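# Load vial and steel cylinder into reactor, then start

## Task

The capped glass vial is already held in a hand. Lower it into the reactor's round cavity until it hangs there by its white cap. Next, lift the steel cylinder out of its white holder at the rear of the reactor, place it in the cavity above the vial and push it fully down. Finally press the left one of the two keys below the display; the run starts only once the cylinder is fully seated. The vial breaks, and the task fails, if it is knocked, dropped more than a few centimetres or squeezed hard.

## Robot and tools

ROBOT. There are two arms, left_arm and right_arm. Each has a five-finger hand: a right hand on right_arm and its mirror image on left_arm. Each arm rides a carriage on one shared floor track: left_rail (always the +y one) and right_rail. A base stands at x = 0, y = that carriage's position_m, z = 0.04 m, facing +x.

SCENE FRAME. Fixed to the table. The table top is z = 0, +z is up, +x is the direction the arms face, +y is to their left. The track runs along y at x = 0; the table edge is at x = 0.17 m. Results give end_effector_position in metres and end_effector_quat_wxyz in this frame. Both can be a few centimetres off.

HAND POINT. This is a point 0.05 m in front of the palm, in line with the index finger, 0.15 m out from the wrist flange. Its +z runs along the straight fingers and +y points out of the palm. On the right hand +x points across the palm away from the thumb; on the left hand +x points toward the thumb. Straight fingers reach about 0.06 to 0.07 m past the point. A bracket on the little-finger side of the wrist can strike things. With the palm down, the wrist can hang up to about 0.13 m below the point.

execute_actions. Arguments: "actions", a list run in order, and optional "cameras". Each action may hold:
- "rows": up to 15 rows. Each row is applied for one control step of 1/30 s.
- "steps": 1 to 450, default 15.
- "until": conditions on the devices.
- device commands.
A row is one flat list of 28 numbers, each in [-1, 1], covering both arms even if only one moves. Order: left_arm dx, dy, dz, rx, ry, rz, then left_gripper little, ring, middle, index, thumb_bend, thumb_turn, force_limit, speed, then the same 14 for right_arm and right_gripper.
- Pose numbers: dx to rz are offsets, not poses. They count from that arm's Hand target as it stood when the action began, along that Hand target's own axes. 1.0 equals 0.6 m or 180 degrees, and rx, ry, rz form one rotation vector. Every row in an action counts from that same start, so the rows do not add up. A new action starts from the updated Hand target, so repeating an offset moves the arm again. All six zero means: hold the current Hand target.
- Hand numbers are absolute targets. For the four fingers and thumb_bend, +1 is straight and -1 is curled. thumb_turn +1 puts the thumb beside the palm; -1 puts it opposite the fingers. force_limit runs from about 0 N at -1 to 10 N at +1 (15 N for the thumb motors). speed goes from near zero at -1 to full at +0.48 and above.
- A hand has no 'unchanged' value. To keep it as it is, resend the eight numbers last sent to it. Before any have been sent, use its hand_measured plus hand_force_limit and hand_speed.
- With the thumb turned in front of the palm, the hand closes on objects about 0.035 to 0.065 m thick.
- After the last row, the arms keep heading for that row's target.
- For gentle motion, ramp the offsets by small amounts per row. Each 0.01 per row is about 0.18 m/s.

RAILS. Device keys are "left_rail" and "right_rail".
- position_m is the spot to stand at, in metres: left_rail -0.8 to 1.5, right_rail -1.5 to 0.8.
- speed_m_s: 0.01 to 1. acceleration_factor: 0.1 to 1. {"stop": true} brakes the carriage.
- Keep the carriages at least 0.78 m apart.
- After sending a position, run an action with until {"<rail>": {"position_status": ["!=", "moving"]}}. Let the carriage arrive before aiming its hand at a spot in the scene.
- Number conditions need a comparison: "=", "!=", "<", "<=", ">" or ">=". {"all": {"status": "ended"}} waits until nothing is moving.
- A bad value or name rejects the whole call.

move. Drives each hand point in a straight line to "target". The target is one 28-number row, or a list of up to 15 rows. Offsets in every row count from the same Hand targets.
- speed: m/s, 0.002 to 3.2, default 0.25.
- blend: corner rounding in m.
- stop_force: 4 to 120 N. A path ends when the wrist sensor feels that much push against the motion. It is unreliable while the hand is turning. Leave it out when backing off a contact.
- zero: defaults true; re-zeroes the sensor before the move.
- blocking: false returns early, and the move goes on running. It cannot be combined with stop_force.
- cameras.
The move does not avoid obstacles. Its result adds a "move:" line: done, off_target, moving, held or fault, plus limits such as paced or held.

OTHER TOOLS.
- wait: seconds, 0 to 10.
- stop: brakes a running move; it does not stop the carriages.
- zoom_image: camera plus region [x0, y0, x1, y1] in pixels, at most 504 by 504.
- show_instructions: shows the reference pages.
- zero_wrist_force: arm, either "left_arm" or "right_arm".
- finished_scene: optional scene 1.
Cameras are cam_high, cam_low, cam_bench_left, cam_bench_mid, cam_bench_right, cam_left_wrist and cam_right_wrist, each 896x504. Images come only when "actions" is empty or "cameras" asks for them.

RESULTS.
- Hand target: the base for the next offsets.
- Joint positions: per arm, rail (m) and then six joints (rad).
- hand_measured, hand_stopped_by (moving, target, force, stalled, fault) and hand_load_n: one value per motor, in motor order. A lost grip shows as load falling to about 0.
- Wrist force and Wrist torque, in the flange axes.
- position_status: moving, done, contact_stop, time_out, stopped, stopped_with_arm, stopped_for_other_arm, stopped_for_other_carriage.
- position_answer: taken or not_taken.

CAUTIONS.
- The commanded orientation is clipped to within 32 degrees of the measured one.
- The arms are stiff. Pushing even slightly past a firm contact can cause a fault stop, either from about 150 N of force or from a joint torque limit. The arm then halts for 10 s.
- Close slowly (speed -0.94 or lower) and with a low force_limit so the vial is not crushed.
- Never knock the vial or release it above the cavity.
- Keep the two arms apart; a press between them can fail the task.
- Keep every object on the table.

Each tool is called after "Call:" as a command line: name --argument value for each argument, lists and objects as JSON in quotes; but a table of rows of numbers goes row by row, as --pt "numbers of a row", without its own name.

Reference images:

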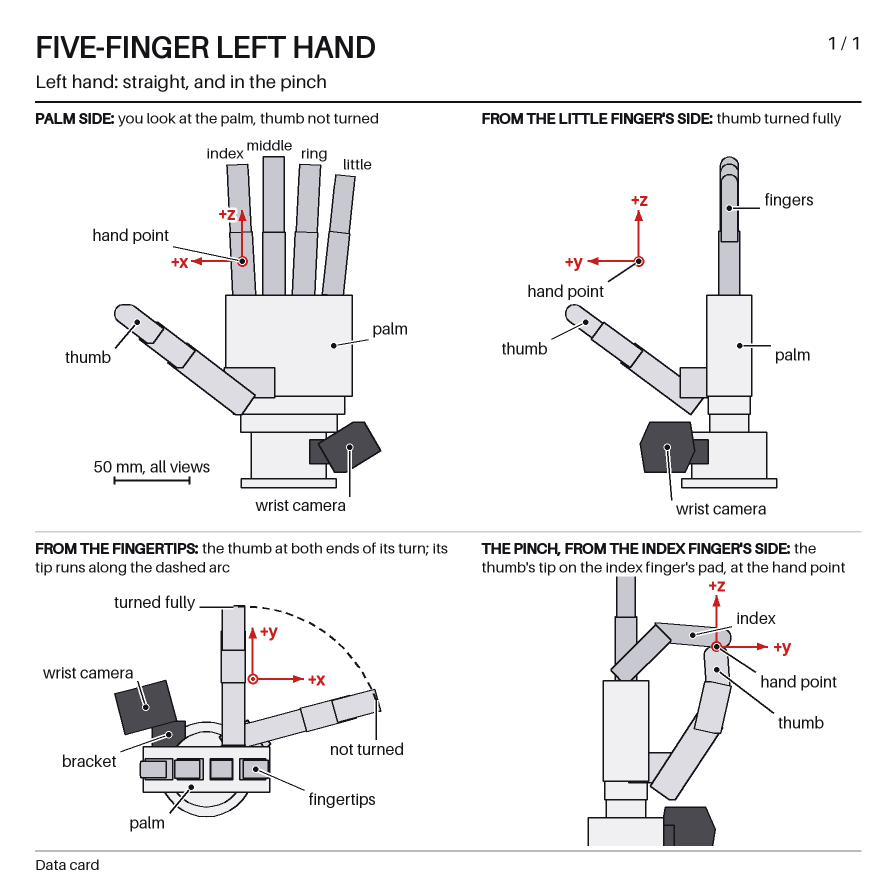

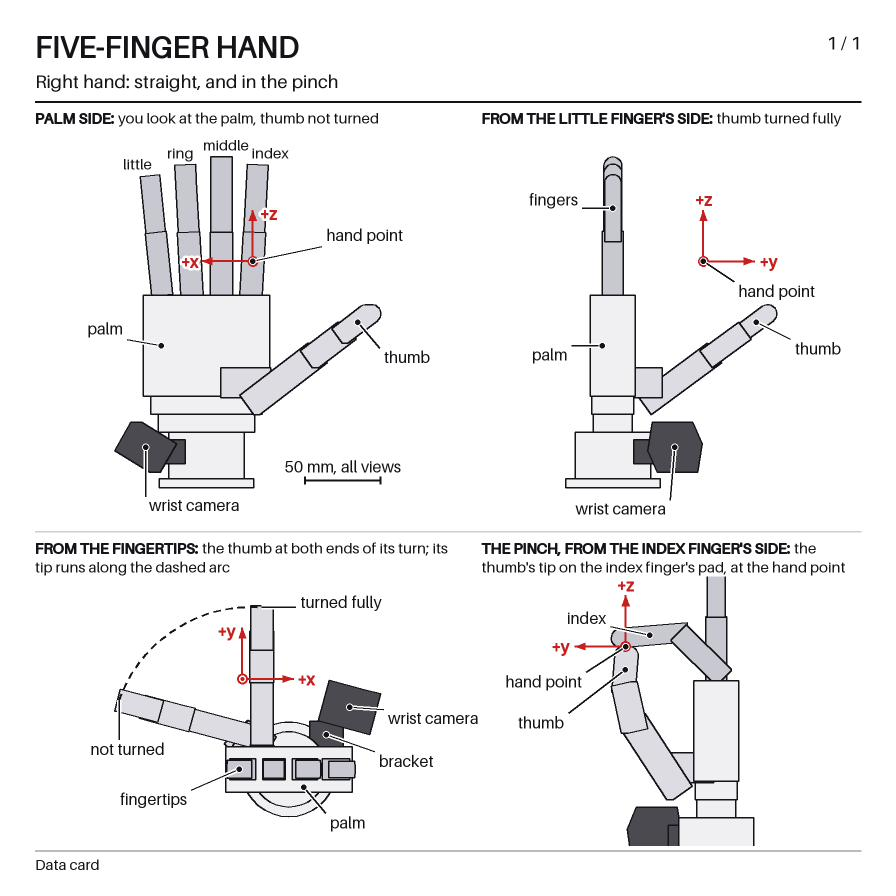

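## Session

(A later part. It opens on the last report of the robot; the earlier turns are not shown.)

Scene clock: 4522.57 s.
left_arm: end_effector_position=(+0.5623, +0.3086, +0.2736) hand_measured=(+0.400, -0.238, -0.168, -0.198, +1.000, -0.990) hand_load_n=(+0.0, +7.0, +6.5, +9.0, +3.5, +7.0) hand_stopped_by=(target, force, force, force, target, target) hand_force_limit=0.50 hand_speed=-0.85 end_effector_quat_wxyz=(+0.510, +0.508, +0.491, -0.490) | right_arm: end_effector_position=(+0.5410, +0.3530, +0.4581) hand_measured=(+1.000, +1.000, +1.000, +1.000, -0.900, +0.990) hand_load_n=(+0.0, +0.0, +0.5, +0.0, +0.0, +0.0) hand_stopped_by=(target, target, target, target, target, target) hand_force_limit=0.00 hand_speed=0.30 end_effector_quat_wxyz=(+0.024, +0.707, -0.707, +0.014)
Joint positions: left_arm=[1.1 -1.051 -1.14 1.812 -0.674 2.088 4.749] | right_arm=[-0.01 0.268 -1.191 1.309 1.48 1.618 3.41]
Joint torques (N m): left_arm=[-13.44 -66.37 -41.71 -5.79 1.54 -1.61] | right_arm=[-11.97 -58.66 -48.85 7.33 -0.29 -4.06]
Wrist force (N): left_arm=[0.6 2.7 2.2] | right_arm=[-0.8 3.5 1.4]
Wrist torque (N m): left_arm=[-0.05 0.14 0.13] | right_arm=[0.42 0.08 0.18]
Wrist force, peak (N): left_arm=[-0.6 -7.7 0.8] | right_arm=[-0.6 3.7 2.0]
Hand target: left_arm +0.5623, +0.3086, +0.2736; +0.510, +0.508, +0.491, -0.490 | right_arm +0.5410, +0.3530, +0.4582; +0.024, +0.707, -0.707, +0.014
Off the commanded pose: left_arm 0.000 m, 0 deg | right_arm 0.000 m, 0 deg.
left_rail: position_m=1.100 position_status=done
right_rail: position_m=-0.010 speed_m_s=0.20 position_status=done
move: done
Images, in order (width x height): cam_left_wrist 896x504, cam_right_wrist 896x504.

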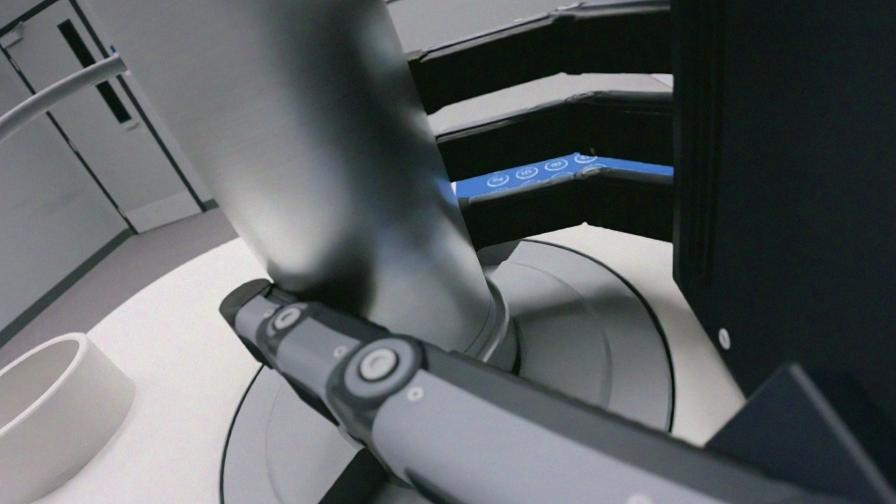

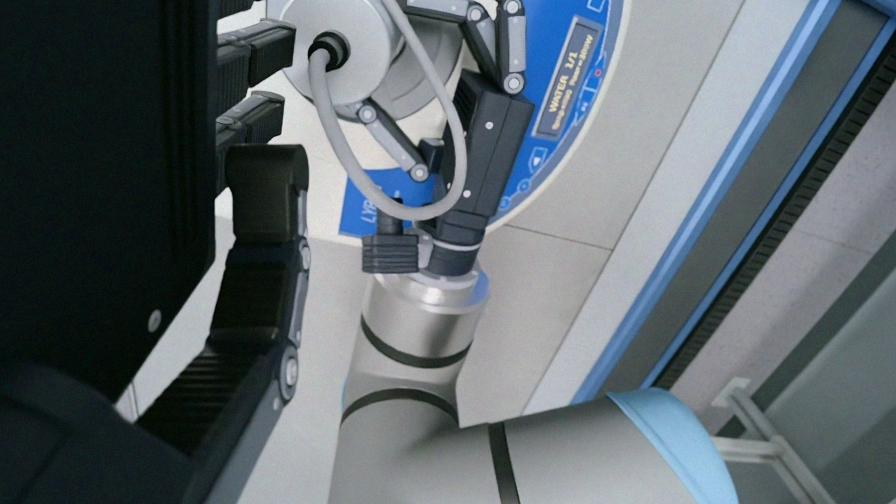

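Call:
move --target '[0,0,0,0,0,0,0.4,-0.36,-0.5,-0.45,1,-0.99,0.5,-0.85,-0.0027,-0.0007,0.05,0,0,0,1,1,1,1,-0.9,0.99,0.0,0.3]' --speed 0.015 --stop_force 6 --cameras '["cam_left_wrist","cam_right_wrist"]'

Call:
zoom_image --camera "cam_right_wrist" --region '[200, 0, 420, 160]'

Call:
zoom_image --camera "cam_left_wrist" --region '[440, 260, 580, 400]'

Scene clock: 4531.90 s.
left_arm: end_effector_position=(+0.5623, +0.3086, +0.2736) hand_measured=(+0.400, -0.238, -0.168, -0.198, +1.000, -0.990) hand_load_n=(+0.0, +7.0, +6.5, +9.5, +3.5, +7.5) hand_stopped_by=(target, force, force, force, target, target) hand_force_limit=0.50 hand_speed=-0.85 end_effector_quat_wxyz=(+0.510, +0.508, +0.491, -0.490) | right_arm: end_effector_position=(+0.5410, +0.3530, +0.4400) hand_measured=(+1.000, +1.000, +1.000, +1.000, -0.900, +0.990) hand_load_n=(+0.0, +0.0, +0.5, +0.0, +0.0, +0.0) hand_stopped_by=(target, target, target, target, target, target) hand_force_limit=0.00 hand_speed=0.30 end_effector_quat_wxyz=(+0.024, +0.707, -0.707, +0.014)
Joint positions: left_arm=[1.1 -1.051 -1.14 1.812 -0.674 2.088 4.749] | right_arm=[-0.01 0.267 -1.187 1.335 1.45 1.618 3.41]
Joint torques (N m): left_arm=[-14.69 -82.75 -33.73 -5.28 1.64 -1.67] | right_arm=[-3.25 -79.02 -43.68 7.3 2.95 -2.32]
Wrist force (N): left_arm=[1.5 1.7 2.3] | right_arm=[-0.9 1.0 -5.1]
Wrist torque (N m): left_arm=[-0.08 0.08 0.15] | right_arm=[0.99 0.23 0.12]
Wrist force, peak (N): left_arm=[3.6 3.3 2.7] | right_arm=[-1.0 -2.1 -17.5]
Hand target: left_arm +0.5623, +0.3086, +0.2736; +0.510, +0.508, +0.491, -0.490 | right_arm +0.5410, +0.3530, +0.4400; +0.024, +0.707, -0.707, +0.014 (not the last commanded pose)
Off the commanded pose: left_arm 0.000 m, 0 deg | right_arm 0.012 m, 0 deg.
left_rail: position_m=1.100 position_status=done
right_rail: position_m=-0.010 speed_m_s=0.20 position_status=done
move: contact (right_arm)
Images, in order (width x height): cam_left_wrist 896x504, cam_right_wrist 896x504.

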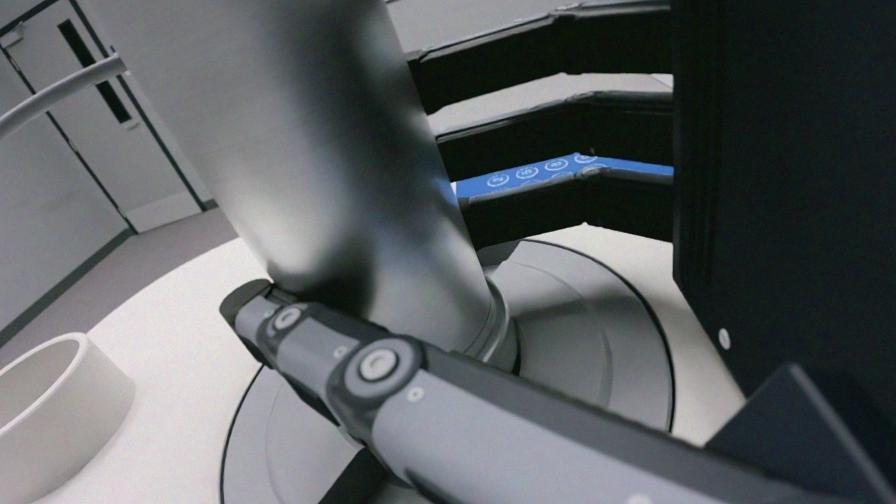

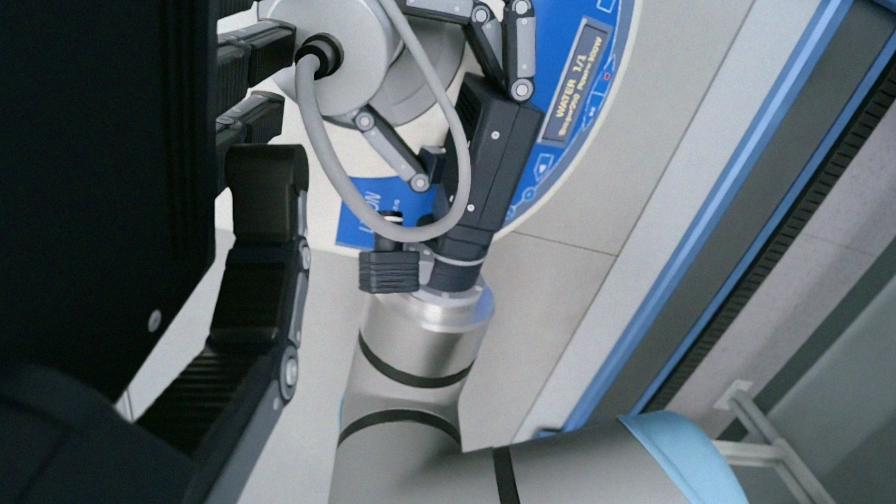

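Scaled by 2.291 from the camera's 896x504 image, which has a finer 1280x720 frame.

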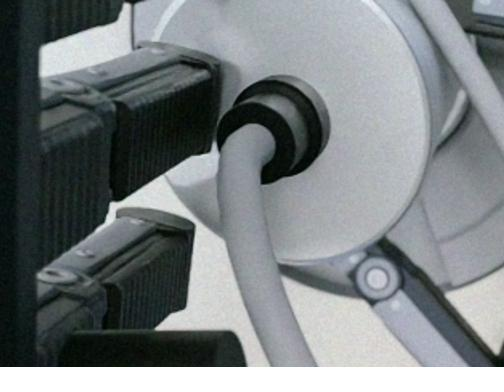

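Scaled by 3.600 from the camera's 896x504 image, which has a finer 1280x720 frame.

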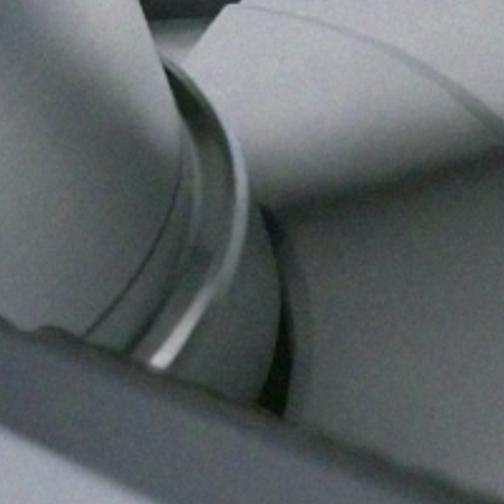

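Call:
move --target '[0,0,0,0,0,0,0.4,-0.36,-0.5,-0.45,1,-0.99,0.5,-0.85,-0.0009,-0.0002,0.0167,0,0,0,1,1,1,1,-0.9,0.99,0.0,0.3]' --speed 0.006 --stop_force 18 --cameras '["cam_left_wrist","cam_right_wrist"]'

Call:
zoom_image --camera "cam_left_wrist" --region '[440, 260, 580, 400]'

Scene clock: 4537.87 s.
left_arm: end_effector_position=(+0.5623, +0.3086, +0.2736) hand_measured=(+0.400, -0.238, -0.168, -0.198, +1.000, -0.990) hand_load_n=(+0.0, +6.5, +6.5, +10.0, +3.5, +8.5) hand_stopped_by=(target, force, force, force, target, target) hand_force_limit=0.50 hand_speed=-0.85 end_effector_quat_wxyz=(+0.510, +0.508, +0.491, -0.490) | right_arm: end_effector_position=(+0.5410, +0.3530, +0.4394) hand_measured=(+1.000, +1.000, +1.000, +1.000, -0.900, +0.990) hand_load_n=(+0.0, +0.0, +2.0, +0.0, +0.5, +0.0) hand_stopped_by=(target, target, target, target, target, target) hand_force_limit=0.00 hand_speed=0.30 end_effector_quat_wxyz=(+0.024, +0.707, -0.707, +0.014)
Joint positions: left_arm=[1.1 -1.051 -1.14 1.812 -0.674 2.088 4.749] | right_arm=[-0.01 0.267 -1.187 1.336 1.449 1.618 3.41]
Joint torques (N m): left_arm=[-15.79 -90.61 -31.03 -5.46 1.53 -1.58] | right_arm=[-2.84 -65.31 -32.9 6.34 2.9 -2.06]
Wrist force (N): left_arm=[3.7 3.0 3.0] | right_arm=[-1.0 -2.9 -23.4]
Wrist torque (N m): left_arm=[-0.10 0.10 0.06] | right_arm=[2.40 0.56 0.02]
Wrist force, peak (N): left_arm=[4.5 3.9 2.5] | right_arm=[-1.2 -4.1 -29.1]
Hand target: left_arm +0.5623, +0.3086, +0.2736; +0.510, +0.508, +0.491, -0.490 | right_arm +0.5410, +0.3530, +0.4394; +0.024, +0.707, -0.707, +0.014 (not the last commanded pose)
Off the commanded pose: left_arm 0.000 m, 0 deg | right_arm 0.009 m, 0 deg.
left_rail: position_m=1.100 position_status=done
right_rail: position_m=-0.010 speed_m_s=0.20 position_status=done
move: contact (right_arm)
Images, in order (width x height): cam_left_wrist 896x504, cam_right_wrist 896x504.

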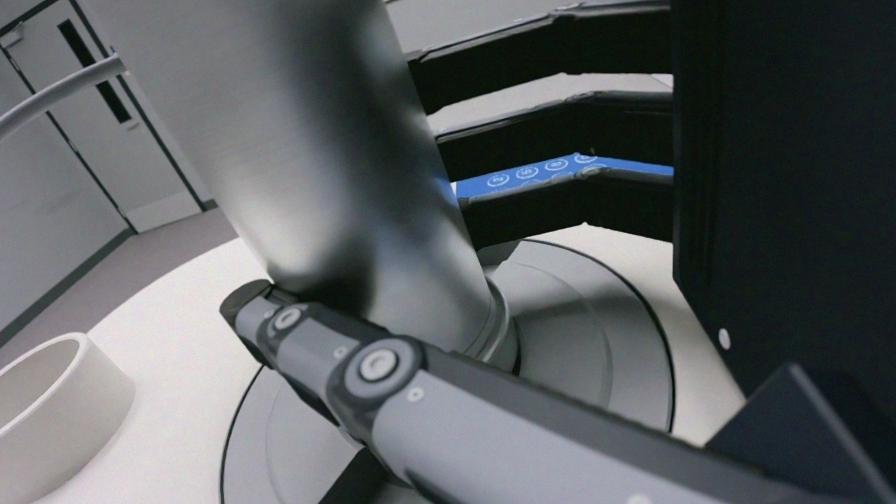

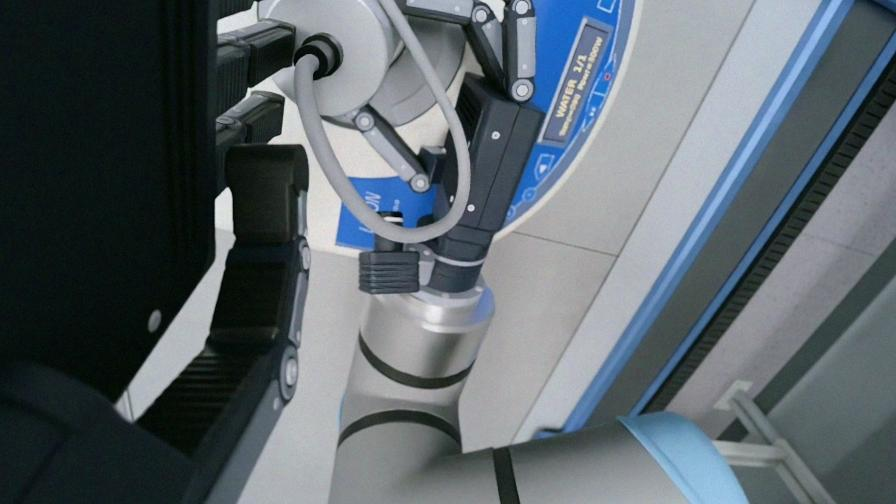

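Scaled by 3.600 from the camera's 896x504 image, which has a finer 1280x720 frame.

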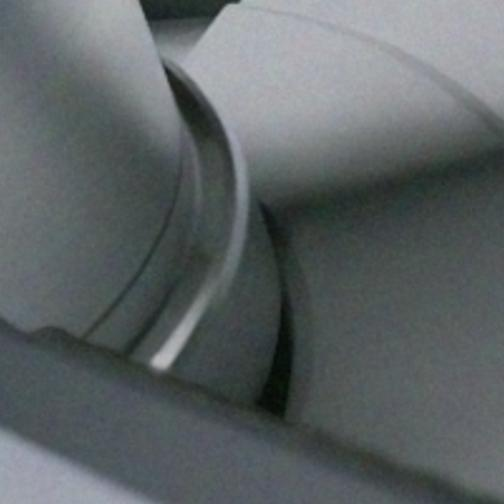

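Call:
execute_actions --actions '[]'

Scene clock: 4554.40 s.
left_arm: end_effector_position=(+0.5623, +0.3086, +0.2736) hand_measured=(+0.400, -0.238, -0.168, -0.198, +1.000, -0.990) hand_load_n=(+0.0, +6.5, +6.5, +10.0, +3.5, +8.5) hand_stopped_by=(target, force, force, force, target, target) hand_force_limit=0.50 hand_speed=-0.85 end_effector_quat_wxyz=(+0.510, +0.508, +0.491, -0.490) | right_arm: end_effector_position=(+0.5410, +0.3530, +0.4394) hand_measured=(+1.000, +1.000, +1.000, +1.000, -0.900, +0.990) hand_load_n=(+0.0, +0.0, +2.0, +0.0, +0.0, +0.0) hand_stopped_by=(target, target, target, target, target, target) hand_force_limit=0.00 hand_speed=0.30 end_effector_quat_wxyz=(+0.024, +0.707, -0.707, +0.014)
Joint positions: left_arm=[1.1 -1.051 -1.14 1.812 -0.674 2.088 4.749] | right_arm=[-0.01 0.267 -1.187 1.336 1.449 1.618 3.41]
Joint velocities: within noise
Joint torques (N m): left_arm=[-13.33 -87.53 -31.35 -5.54 1.43 -1.44] | right_arm=[-2.76 -66.89 -33.53 6.44 3.02 -2.12]
Wrist force (N): left_arm=[3.5 3.1 2.8] | right_arm=[-1.2 -3.0 -23.4]
Wrist torque (N m): left_arm=[-0.07 0.11 0.05] | right_arm=[2.38 0.61 0.01]
Wrist force, peak (N): left_arm=[4.2 3.5 2.8] | right_arm=[-1.0 -2.6 -23.8]
Hand target: left_arm +0.5623, +0.3086, +0.2736; +0.510, +0.508, +0.491, -0.490 | right_arm +0.5410, +0.3530, +0.4394; +0.024, +0.707, -0.707, +0.014 (not the last commanded pose)
Off the commanded pose: left_arm 0.000 m, 0 deg | right_arm 0.009 m, 0 deg.
left_rail: position_m=1.100 position_status=done
right_rail: position_m=-0.010 speed_m_s=0.20 position_status=done

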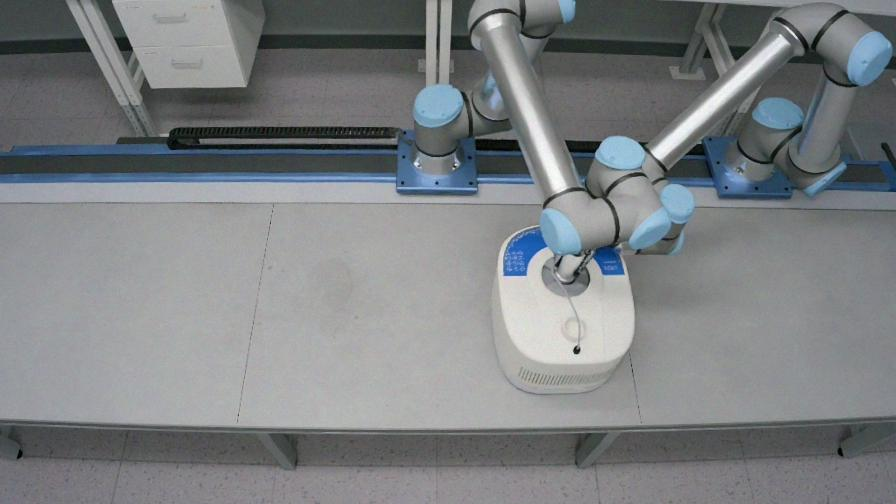

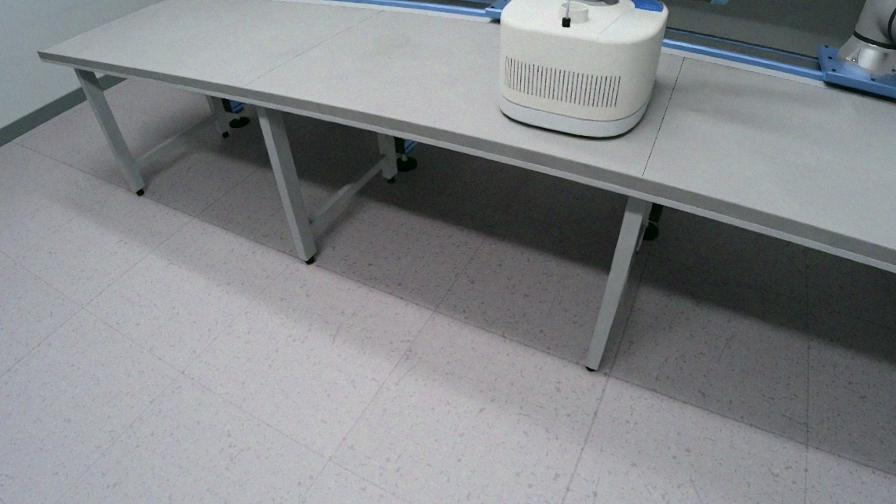

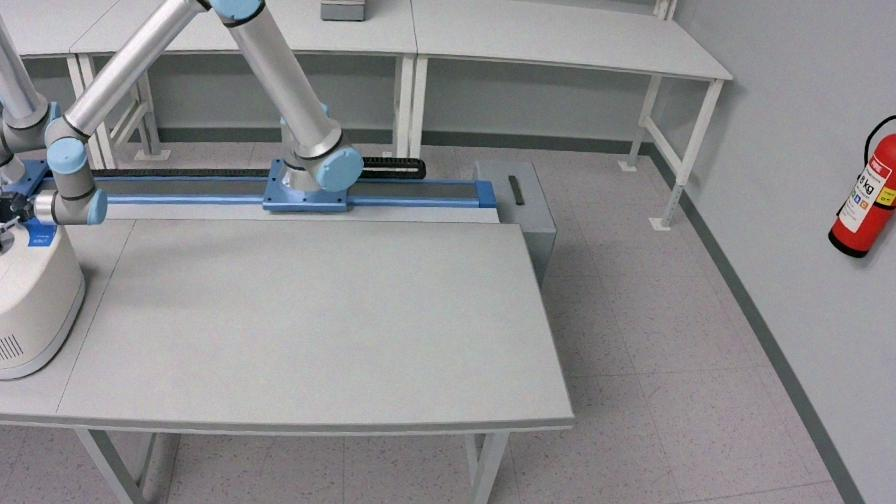

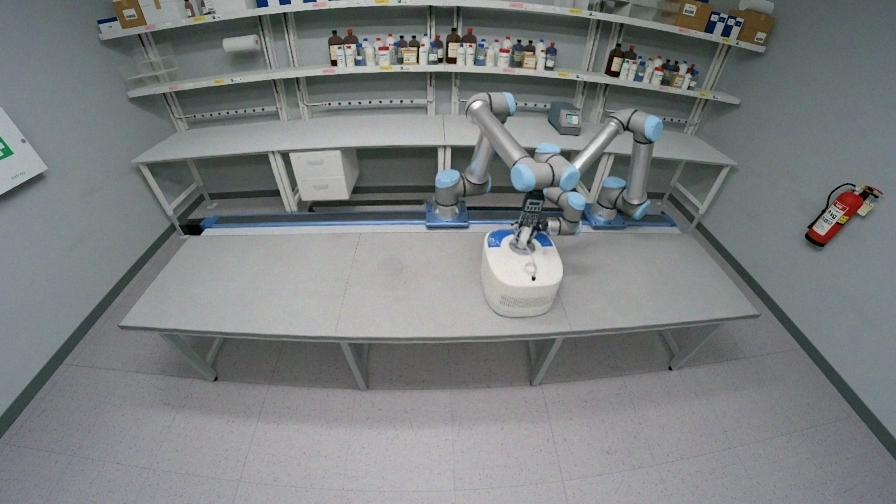

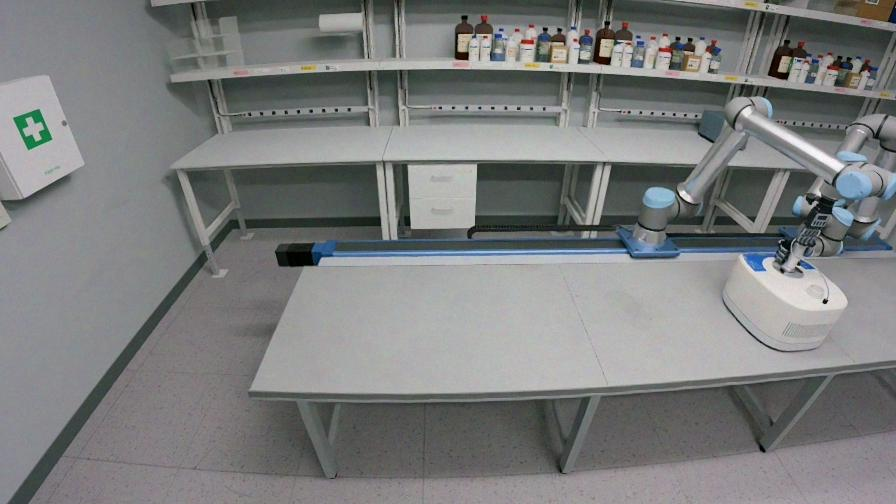

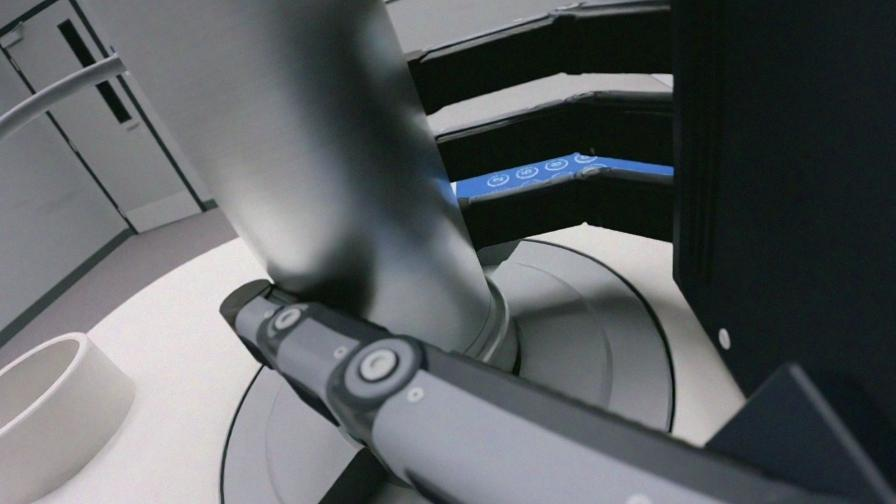

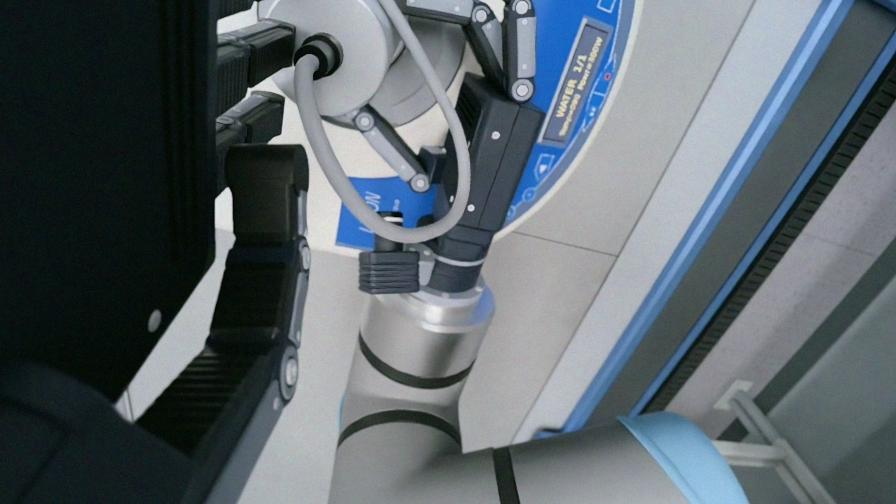

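Call:
zoom_image --camera "cam_high" --region '[490, 200, 650, 400]'

Call:
zoom_image --camera "cam_bench_right" --region '[720, 180, 880, 300]'

Scaled by 2.520 from the camera's 896x504 image, which has a finer 1280x720 frame.

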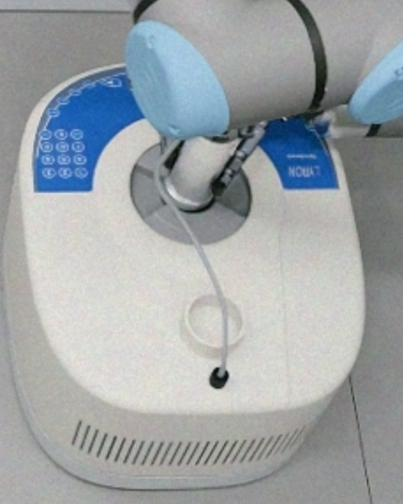

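Scaled by 3.150 from the camera's 896x504 image, which has a finer 1280x720 frame.

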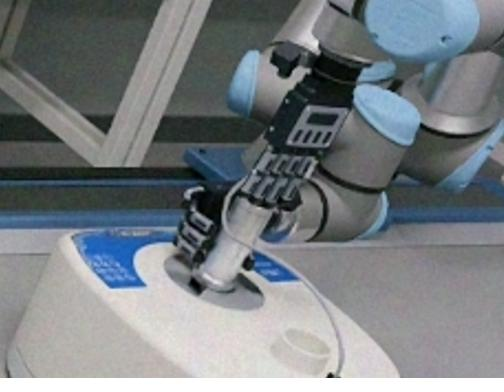

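Call:
execute_actions --actions '[{"rows":[[0,0,0,0,0,0,0.4,-0.20,-0.13,-0.16,1,-0.99,0.5,-0.85,0,0,0,0,0,0,1,1,1,1,-0.9,0.99,0.0,0.3]],"steps":60}]' --cameras '["cam_left_wrist","cam_right_wrist"]'

Call:
zoom_image --camera "cam_left_wrist" --region '[440, 260, 580, 400]'

Scene clock: 4572.30 s.
left_arm: end_effector_position=(+0.5623, +0.3086, +0.2736) hand_measured=(+0.400, -0.200, -0.130, -0.160, +1.000, -0.990) hand_load_n=(+0.0, +0.0, +0.0, +0.0, +2.0, +8.0) hand_stopped_by=(target, target, target, target, target, target) hand_force_limit=0.50 hand_speed=-0.85 end_effector_quat_wxyz=(+0.510, +0.508, +0.491, -0.490) | right_arm: end_effector_position=(+0.5410, +0.3530, +0.4394) hand_measured=(+1.000, +1.000, +1.000, +1.000, -0.900, +0.990) hand_load_n=(+0.0, +0.0, +1.0, +0.0, +0.0, +0.0) hand_stopped_by=(target, target, target, target, target, target) hand_force_limit=0.00 hand_speed=0.30 end_effector_quat_wxyz=(+0.024, +0.707, -0.707, +0.014)
Joint positions: left_arm=[1.1 -1.051 -1.14 1.812 -0.674 2.088 4.749] | right_arm=[-0.01 0.267 -1.187 1.336 1.449 1.618 3.41]
Joint torques (N m): left_arm=[-13.14 -75.41 -31.9 -5.5 1.13 -1.35] | right_arm=[-2.31 -67.28 -33.49 1.33 -4.03 -2.18]
Wrist force (N): left_arm=[0.7 8.8 -7.9] | right_arm=[3.1 -1.6 -22.6]
Wrist torque (N m): left_arm=[-0.15 -0.05 0.07] | right_arm=[2.24 0.81 0.30]
Wrist force, peak (N): left_arm=[0.8 9.1 -8.1] | right_arm=[-1.0 -3.0 -23.7]
Hand target: left_arm +0.5623, +0.3086, +0.2736; +0.510, +0.508, +0.491, -0.490 | right_arm +0.5410, +0.3530, +0.4394; +0.024, +0.707, -0.707, +0.014
Off the commanded pose: left_arm 0.000 m, 0 deg | right_arm 0.000 m, 0 deg.
left_rail: position_m=1.100 position_status=done
right_rail: position_m=-0.010 speed_m_s=0.20 position_status=done
Images, in order (width x height): cam_left_wrist 896x504, cam_right_wrist 896x504.

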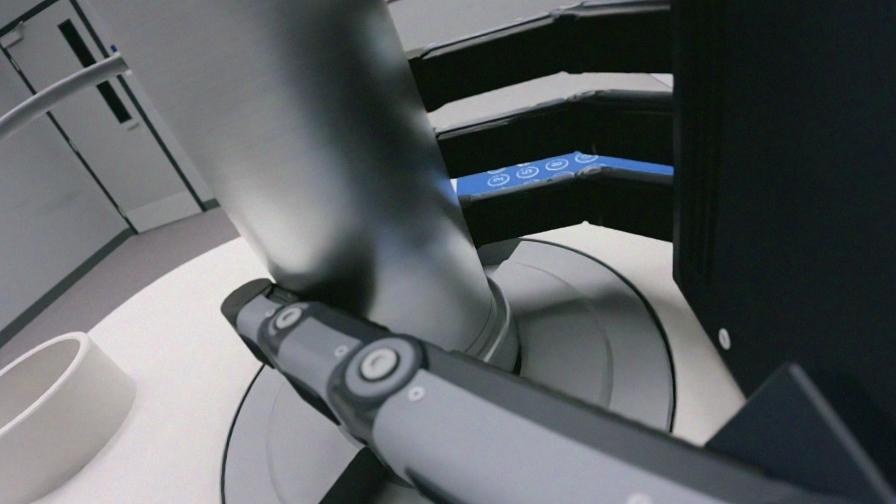

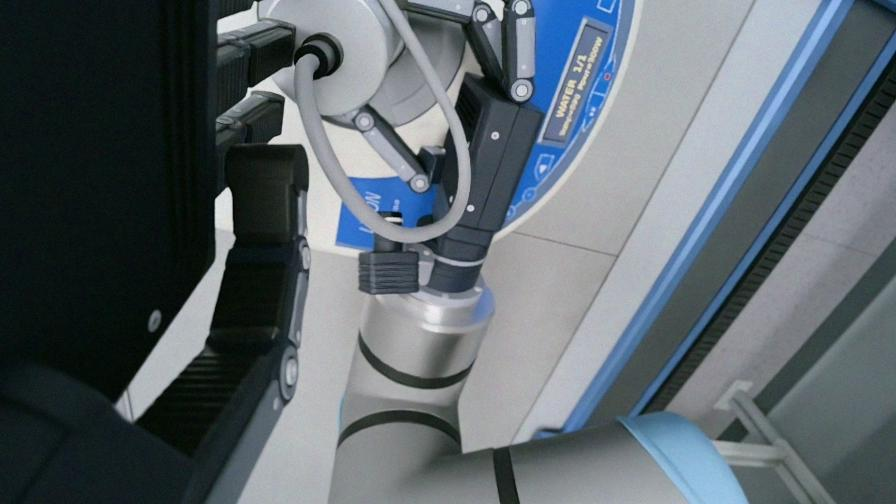

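Scaled by 3.600 from the camera's 896x504 image, which has a finer 1280x720 frame.

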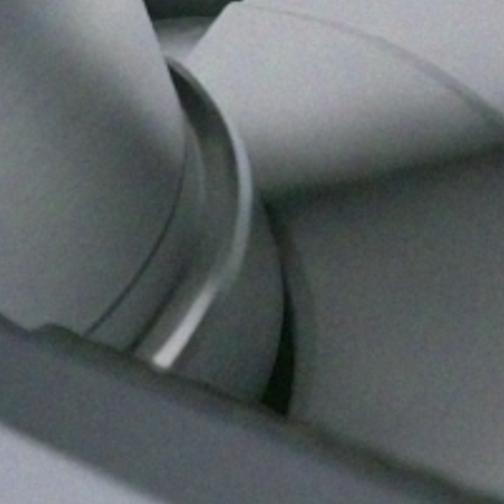

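Call:
move --target '[0,0,-0.0025,0,0,0,0.4,-0.20,-0.13,-0.16,1,-0.99,0.5,-0.85,0,0,0,0,0,0,1,1,1,1,-0.9,0.99,0.0,0.3]' --speed 0.01 --cameras '["cam_left_wrist"]'

Call:
zoom_image --camera "cam_left_wrist" --region '[440, 260, 580, 400]'

Scene clock: 4577.17 s.
left_arm: end_effector_position=(+0.5622, +0.3100, +0.2736) hand_measured=(+0.400, -0.200, -0.130, -0.160, +1.000, -0.990) hand_load_n=(+0.0, +0.0, +0.0, +0.5, +0.5, +2.5) hand_stopped_by=(target, target, target, target, target, target) hand_force_limit=0.50 hand_speed=-0.85 end_effector_quat_wxyz=(+0.510, +0.508, +0.491, -0.490) | right_arm: end_effector_position=(+0.5410, +0.3530, +0.4394) hand_measured=(+1.000, +1.000, +1.000, +1.000, -0.900, +0.990) hand_load_n=(+0.0, +0.0, +2.0, +0.0, +0.0, +0.0) hand_stopped_by=(target, target, target, target, target, target) hand_force_limit=0.00 hand_speed=0.30 end_effector_quat_wxyz=(+0.024, +0.707, -0.707, +0.014)
Joint positions: left_arm=[1.1 -1.05 -1.141 1.814 -0.675 2.089 4.749] | right_arm=[-0.01 0.267 -1.187 1.336 1.449 1.618 3.41]
Joint torques (N m): left_arm=[15.74 -86.31 -26.94 -5.32 2.94 -1.4] | right_arm=[-2.29 -66.69 -33.2 1.53 -2.66 -2.09]
Wrist force (N): left_arm=[-1.3 1.9 0.3] | right_arm=[-0.8 -3.8 -21.6]
Wrist torque (N m): left_arm=[-0.09 0.16 0.25] | right_arm=[2.36 0.61 0.02]
Wrist force, peak (N): left_arm=[0.4 9.0 -8.2] | right_arm=[2.5 -1.4 -23.0]
Hand target: left_arm +0.5623, +0.3101, +0.2736; +0.510, +0.508, +0.491, -0.490 | right_arm +0.5410, +0.3530, +0.4394; +0.024, +0.707, -0.707, +0.014
Off the commanded pose: left_arm 0.000 m, 0 deg | right_arm 0.000 m, 0 deg.
left_rail: position_m=1.100 position_status=done
right_rail: position_m=-0.010 speed_m_s=0.20 position_status=done
move: done
Images, in order (width x height): cam_left_wrist 896x504.

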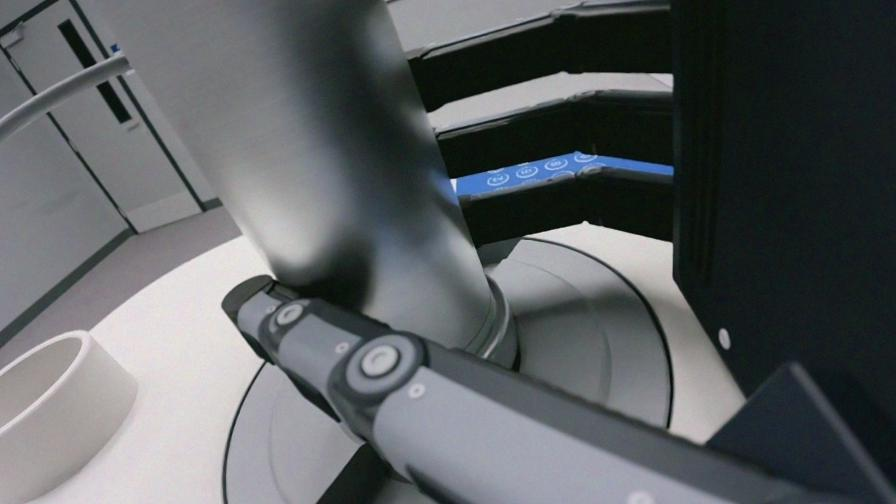

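Scaled by 3.600 from the camera's 896x504 image, which has a finer 1280x720 frame.

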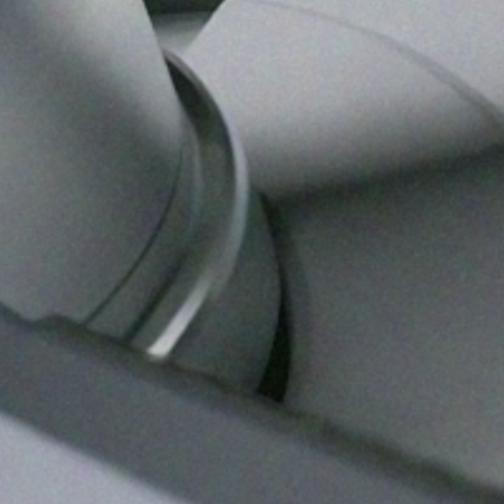

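Call:
move --target '[-0.0583,0.0022,0,0,0,0,0.4,-0.20,-0.13,-0.16,1,-0.99,0.5,-0.85,0,0,0,0,0,0,1,1,1,1,-0.9,0.99,0.0,0.3]' --speed 0.03 --stop_force 10 --cameras '["cam_left_wrist","cam_right_wrist"]'

Scene clock: 4585.13 s.
left_arm: end_effector_position=(+0.5623, +0.3102, +0.3086) hand_measured=(+0.400, -0.200, -0.130, -0.160, +1.000, -0.990) hand_load_n=(+0.0, +0.5, +0.0, +0.0, +2.5, +13.5) hand_stopped_by=(target, target, target, target, target, target) hand_force_limit=0.50 hand_speed=-0.85 end_effector_quat_wxyz=(+0.510, +0.508, +0.491, -0.490) | right_arm: end_effector_position=(+0.5410, +0.3530, +0.4394) hand_measured=(+1.000, +1.000, +1.000, +1.000, -0.900, +0.990) hand_load_n=(+0.0, +0.0, +1.0, +0.0, +0.0, +0.0) hand_stopped_by=(target, target, target, target, target, target) hand_force_limit=0.00 hand_speed=0.30 end_effector_quat_wxyz=(+0.024, +0.707, -0.707, +0.014)
Joint positions: left_arm=[1.1 -1.05 -1.177 1.792 -0.618 2.089 4.749] | right_arm=[-0.01 0.267 -1.187 1.336 1.449 1.618 3.41]
Joint torques (N m): left_arm=[-1.14 -88.35 -49.66 -0.87 3.27 0.63] | right_arm=[-2.14 -65.34 -32.92 1.51 -0.37 -1.98]
Wrist force (N): left_arm=[4.3 6.9 -8.2] | right_arm=[5.9 -0.4 -23.6]
Wrist torque (N m): left_arm=[-0.24 -0.11 0.01] | right_arm=[2.21 1.12 0.49]
Wrist force, peak (N): left_arm=[4.2 7.2 -8.1] | right_arm=[6.3 -0.5 -24.3]
Hand target: left_arm +0.5623, +0.3102, +0.3086; +0.510, +0.508, +0.491, -0.490 | right_arm +0.5410, +0.3530, +0.4394; +0.024, +0.707, -0.707, +0.014
Off the commanded pose: left_arm 0.000 m, 0 deg | right_arm 0.000 m, 0 deg.
left_rail: position_m=1.100 position_status=done
right_rail: position_m=-0.010 speed_m_s=0.20 position_status=done
move: done
Images, in order (width x height): cam_left_wrist 896x504, cam_right_wrist 896x504.

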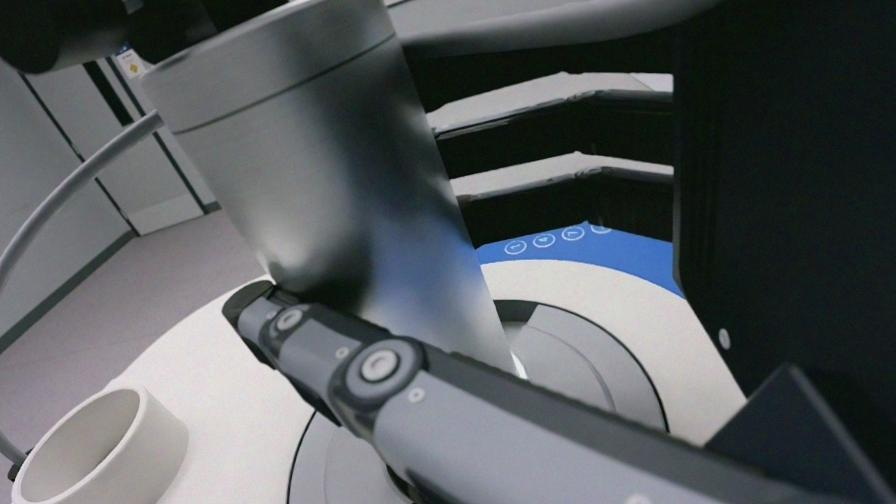

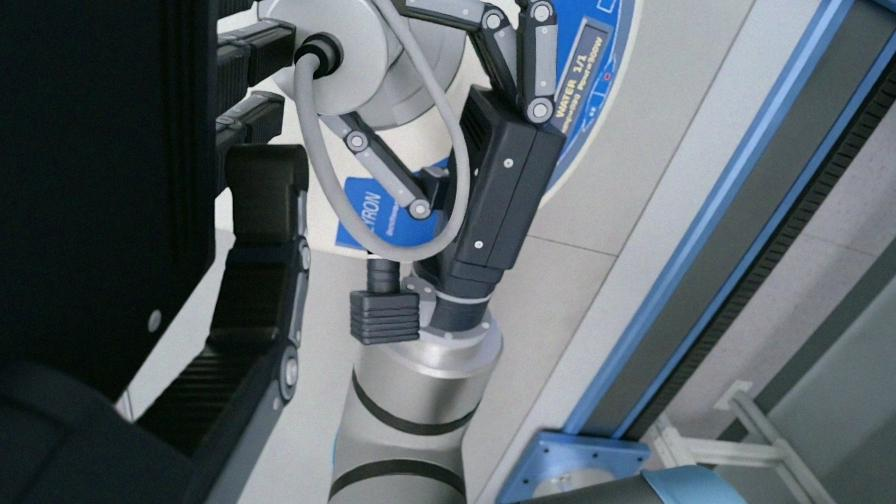

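Call:
move --target '[0,0.0017,-0.003,0,0,0,0.4,-0.20,-0.13,-0.16,1,-0.99,0.5,-0.85,0,0,0,0,0,0,1,1,1,1,-0.9,0.99,0.0,0.3]' --speed 0.01 --cameras '["cam_left_wrist","cam_right_wrist"]'

Call:
zoom_image --camera "cam_left_wrist" --region '[440, 300, 620, 480]'

Call:
zoom_image --camera "cam_right_wrist" --region '[200, 0, 420, 160]'

Scene clock: 4593.07 s.
left_arm: end_effector_position=(+0.5632, +0.3119, +0.3087) hand_measured=(+0.400, -0.200, -0.130, -0.160, +1.000, -0.990) hand_load_n=(+0.0, +2.0, +0.0, +2.0, +0.0, +0.5) hand_stopped_by=(target, target, target, target, target, target) hand_force_limit=0.50 hand_speed=-0.85 end_effector_quat_wxyz=(+0.510, +0.508, +0.491, -0.490) | right_arm: end_effector_position=(+0.5410, +0.3530, +0.4394) hand_measured=(+1.000, +1.000, +1.000, +1.000, -0.900, +0.990) hand_load_n=(+0.0, +0.0, +2.5, +0.0, +0.0, +0.0) hand_stopped_by=(target, target, target, target, target, target) hand_force_limit=0.00 hand_speed=0.30 end_effector_quat_wxyz=(+0.024, +0.707, -0.707, +0.014)
Joint positions: left_arm=[1.1 -1.048 -1.177 1.793 -0.618 2.091 4.749] | right_arm=[-0.01 0.267 -1.187 1.336 1.449 1.618 3.41]
Joint torques (N m): left_arm=[20.76 -85.95 -28.3 -5.63 1.3 2.75] | right_arm=[-1.85 -67.79 -32.63 2.35 -1.6 -2.05]
Wrist force (N): left_arm=[-0.9 -2.3 4.4] | right_arm=[-3.3 -5.7 -20.7]
Wrist torque (N m): left_arm=[-0.13 0.34 0.34] | right_arm=[2.41 0.35 -0.18]
Wrist force, peak (N): left_arm=[4.3 7.5 -8.4] | right_arm=[6.5 -0.4 -24.3]
Hand target: left_arm +0.5633, +0.3120, +0.3087; +0.510, +0.508, +0.491, -0.490 | right_arm +0.5410, +0.3530, +0.4394; +0.024, +0.707, -0.707, +0.014
Off the commanded pose: left_arm 0.000 m, 0 deg | right_arm 0.000 m, 0 deg.
left_rail: position_m=1.100 position_status=done
right_rail: position_m=-0.010 speed_m_s=0.20 position_status=done
move: done
Images, in order (width x height): cam_left_wrist 896x504, cam_right_wrist 896x504.

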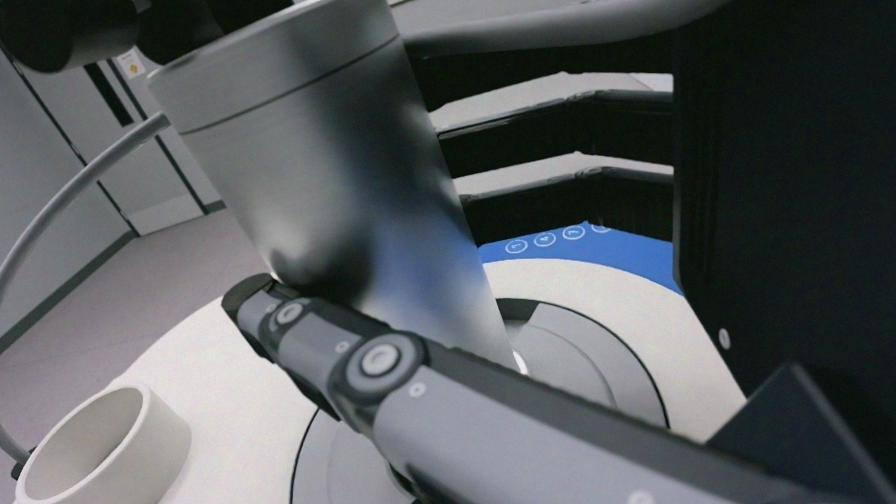

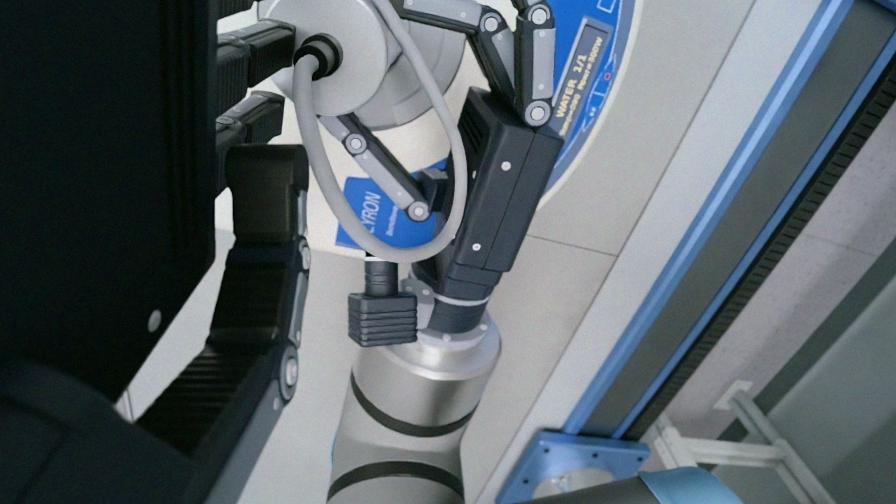

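Scaled by 2.800 from the camera's 896x504 image, which has a finer 1280x720 frame.

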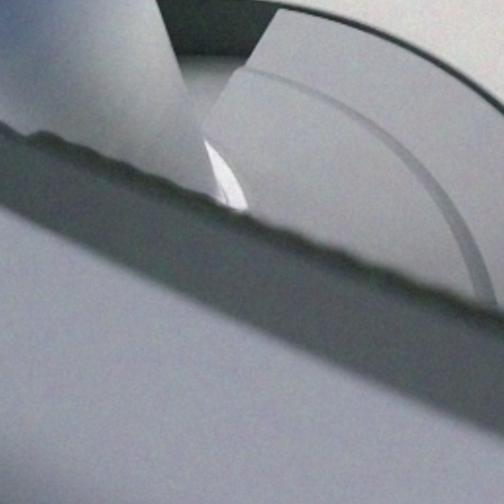

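Scaled by 2.291 from the camera's 896x504 image, which has a finer 1280x720 frame.

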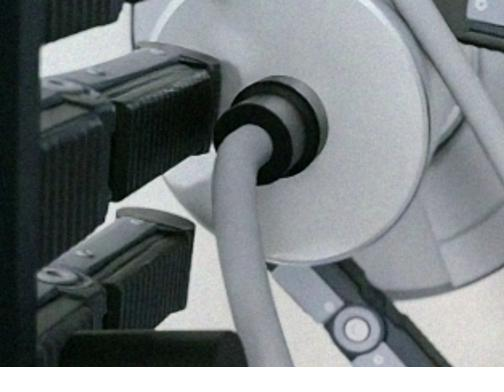

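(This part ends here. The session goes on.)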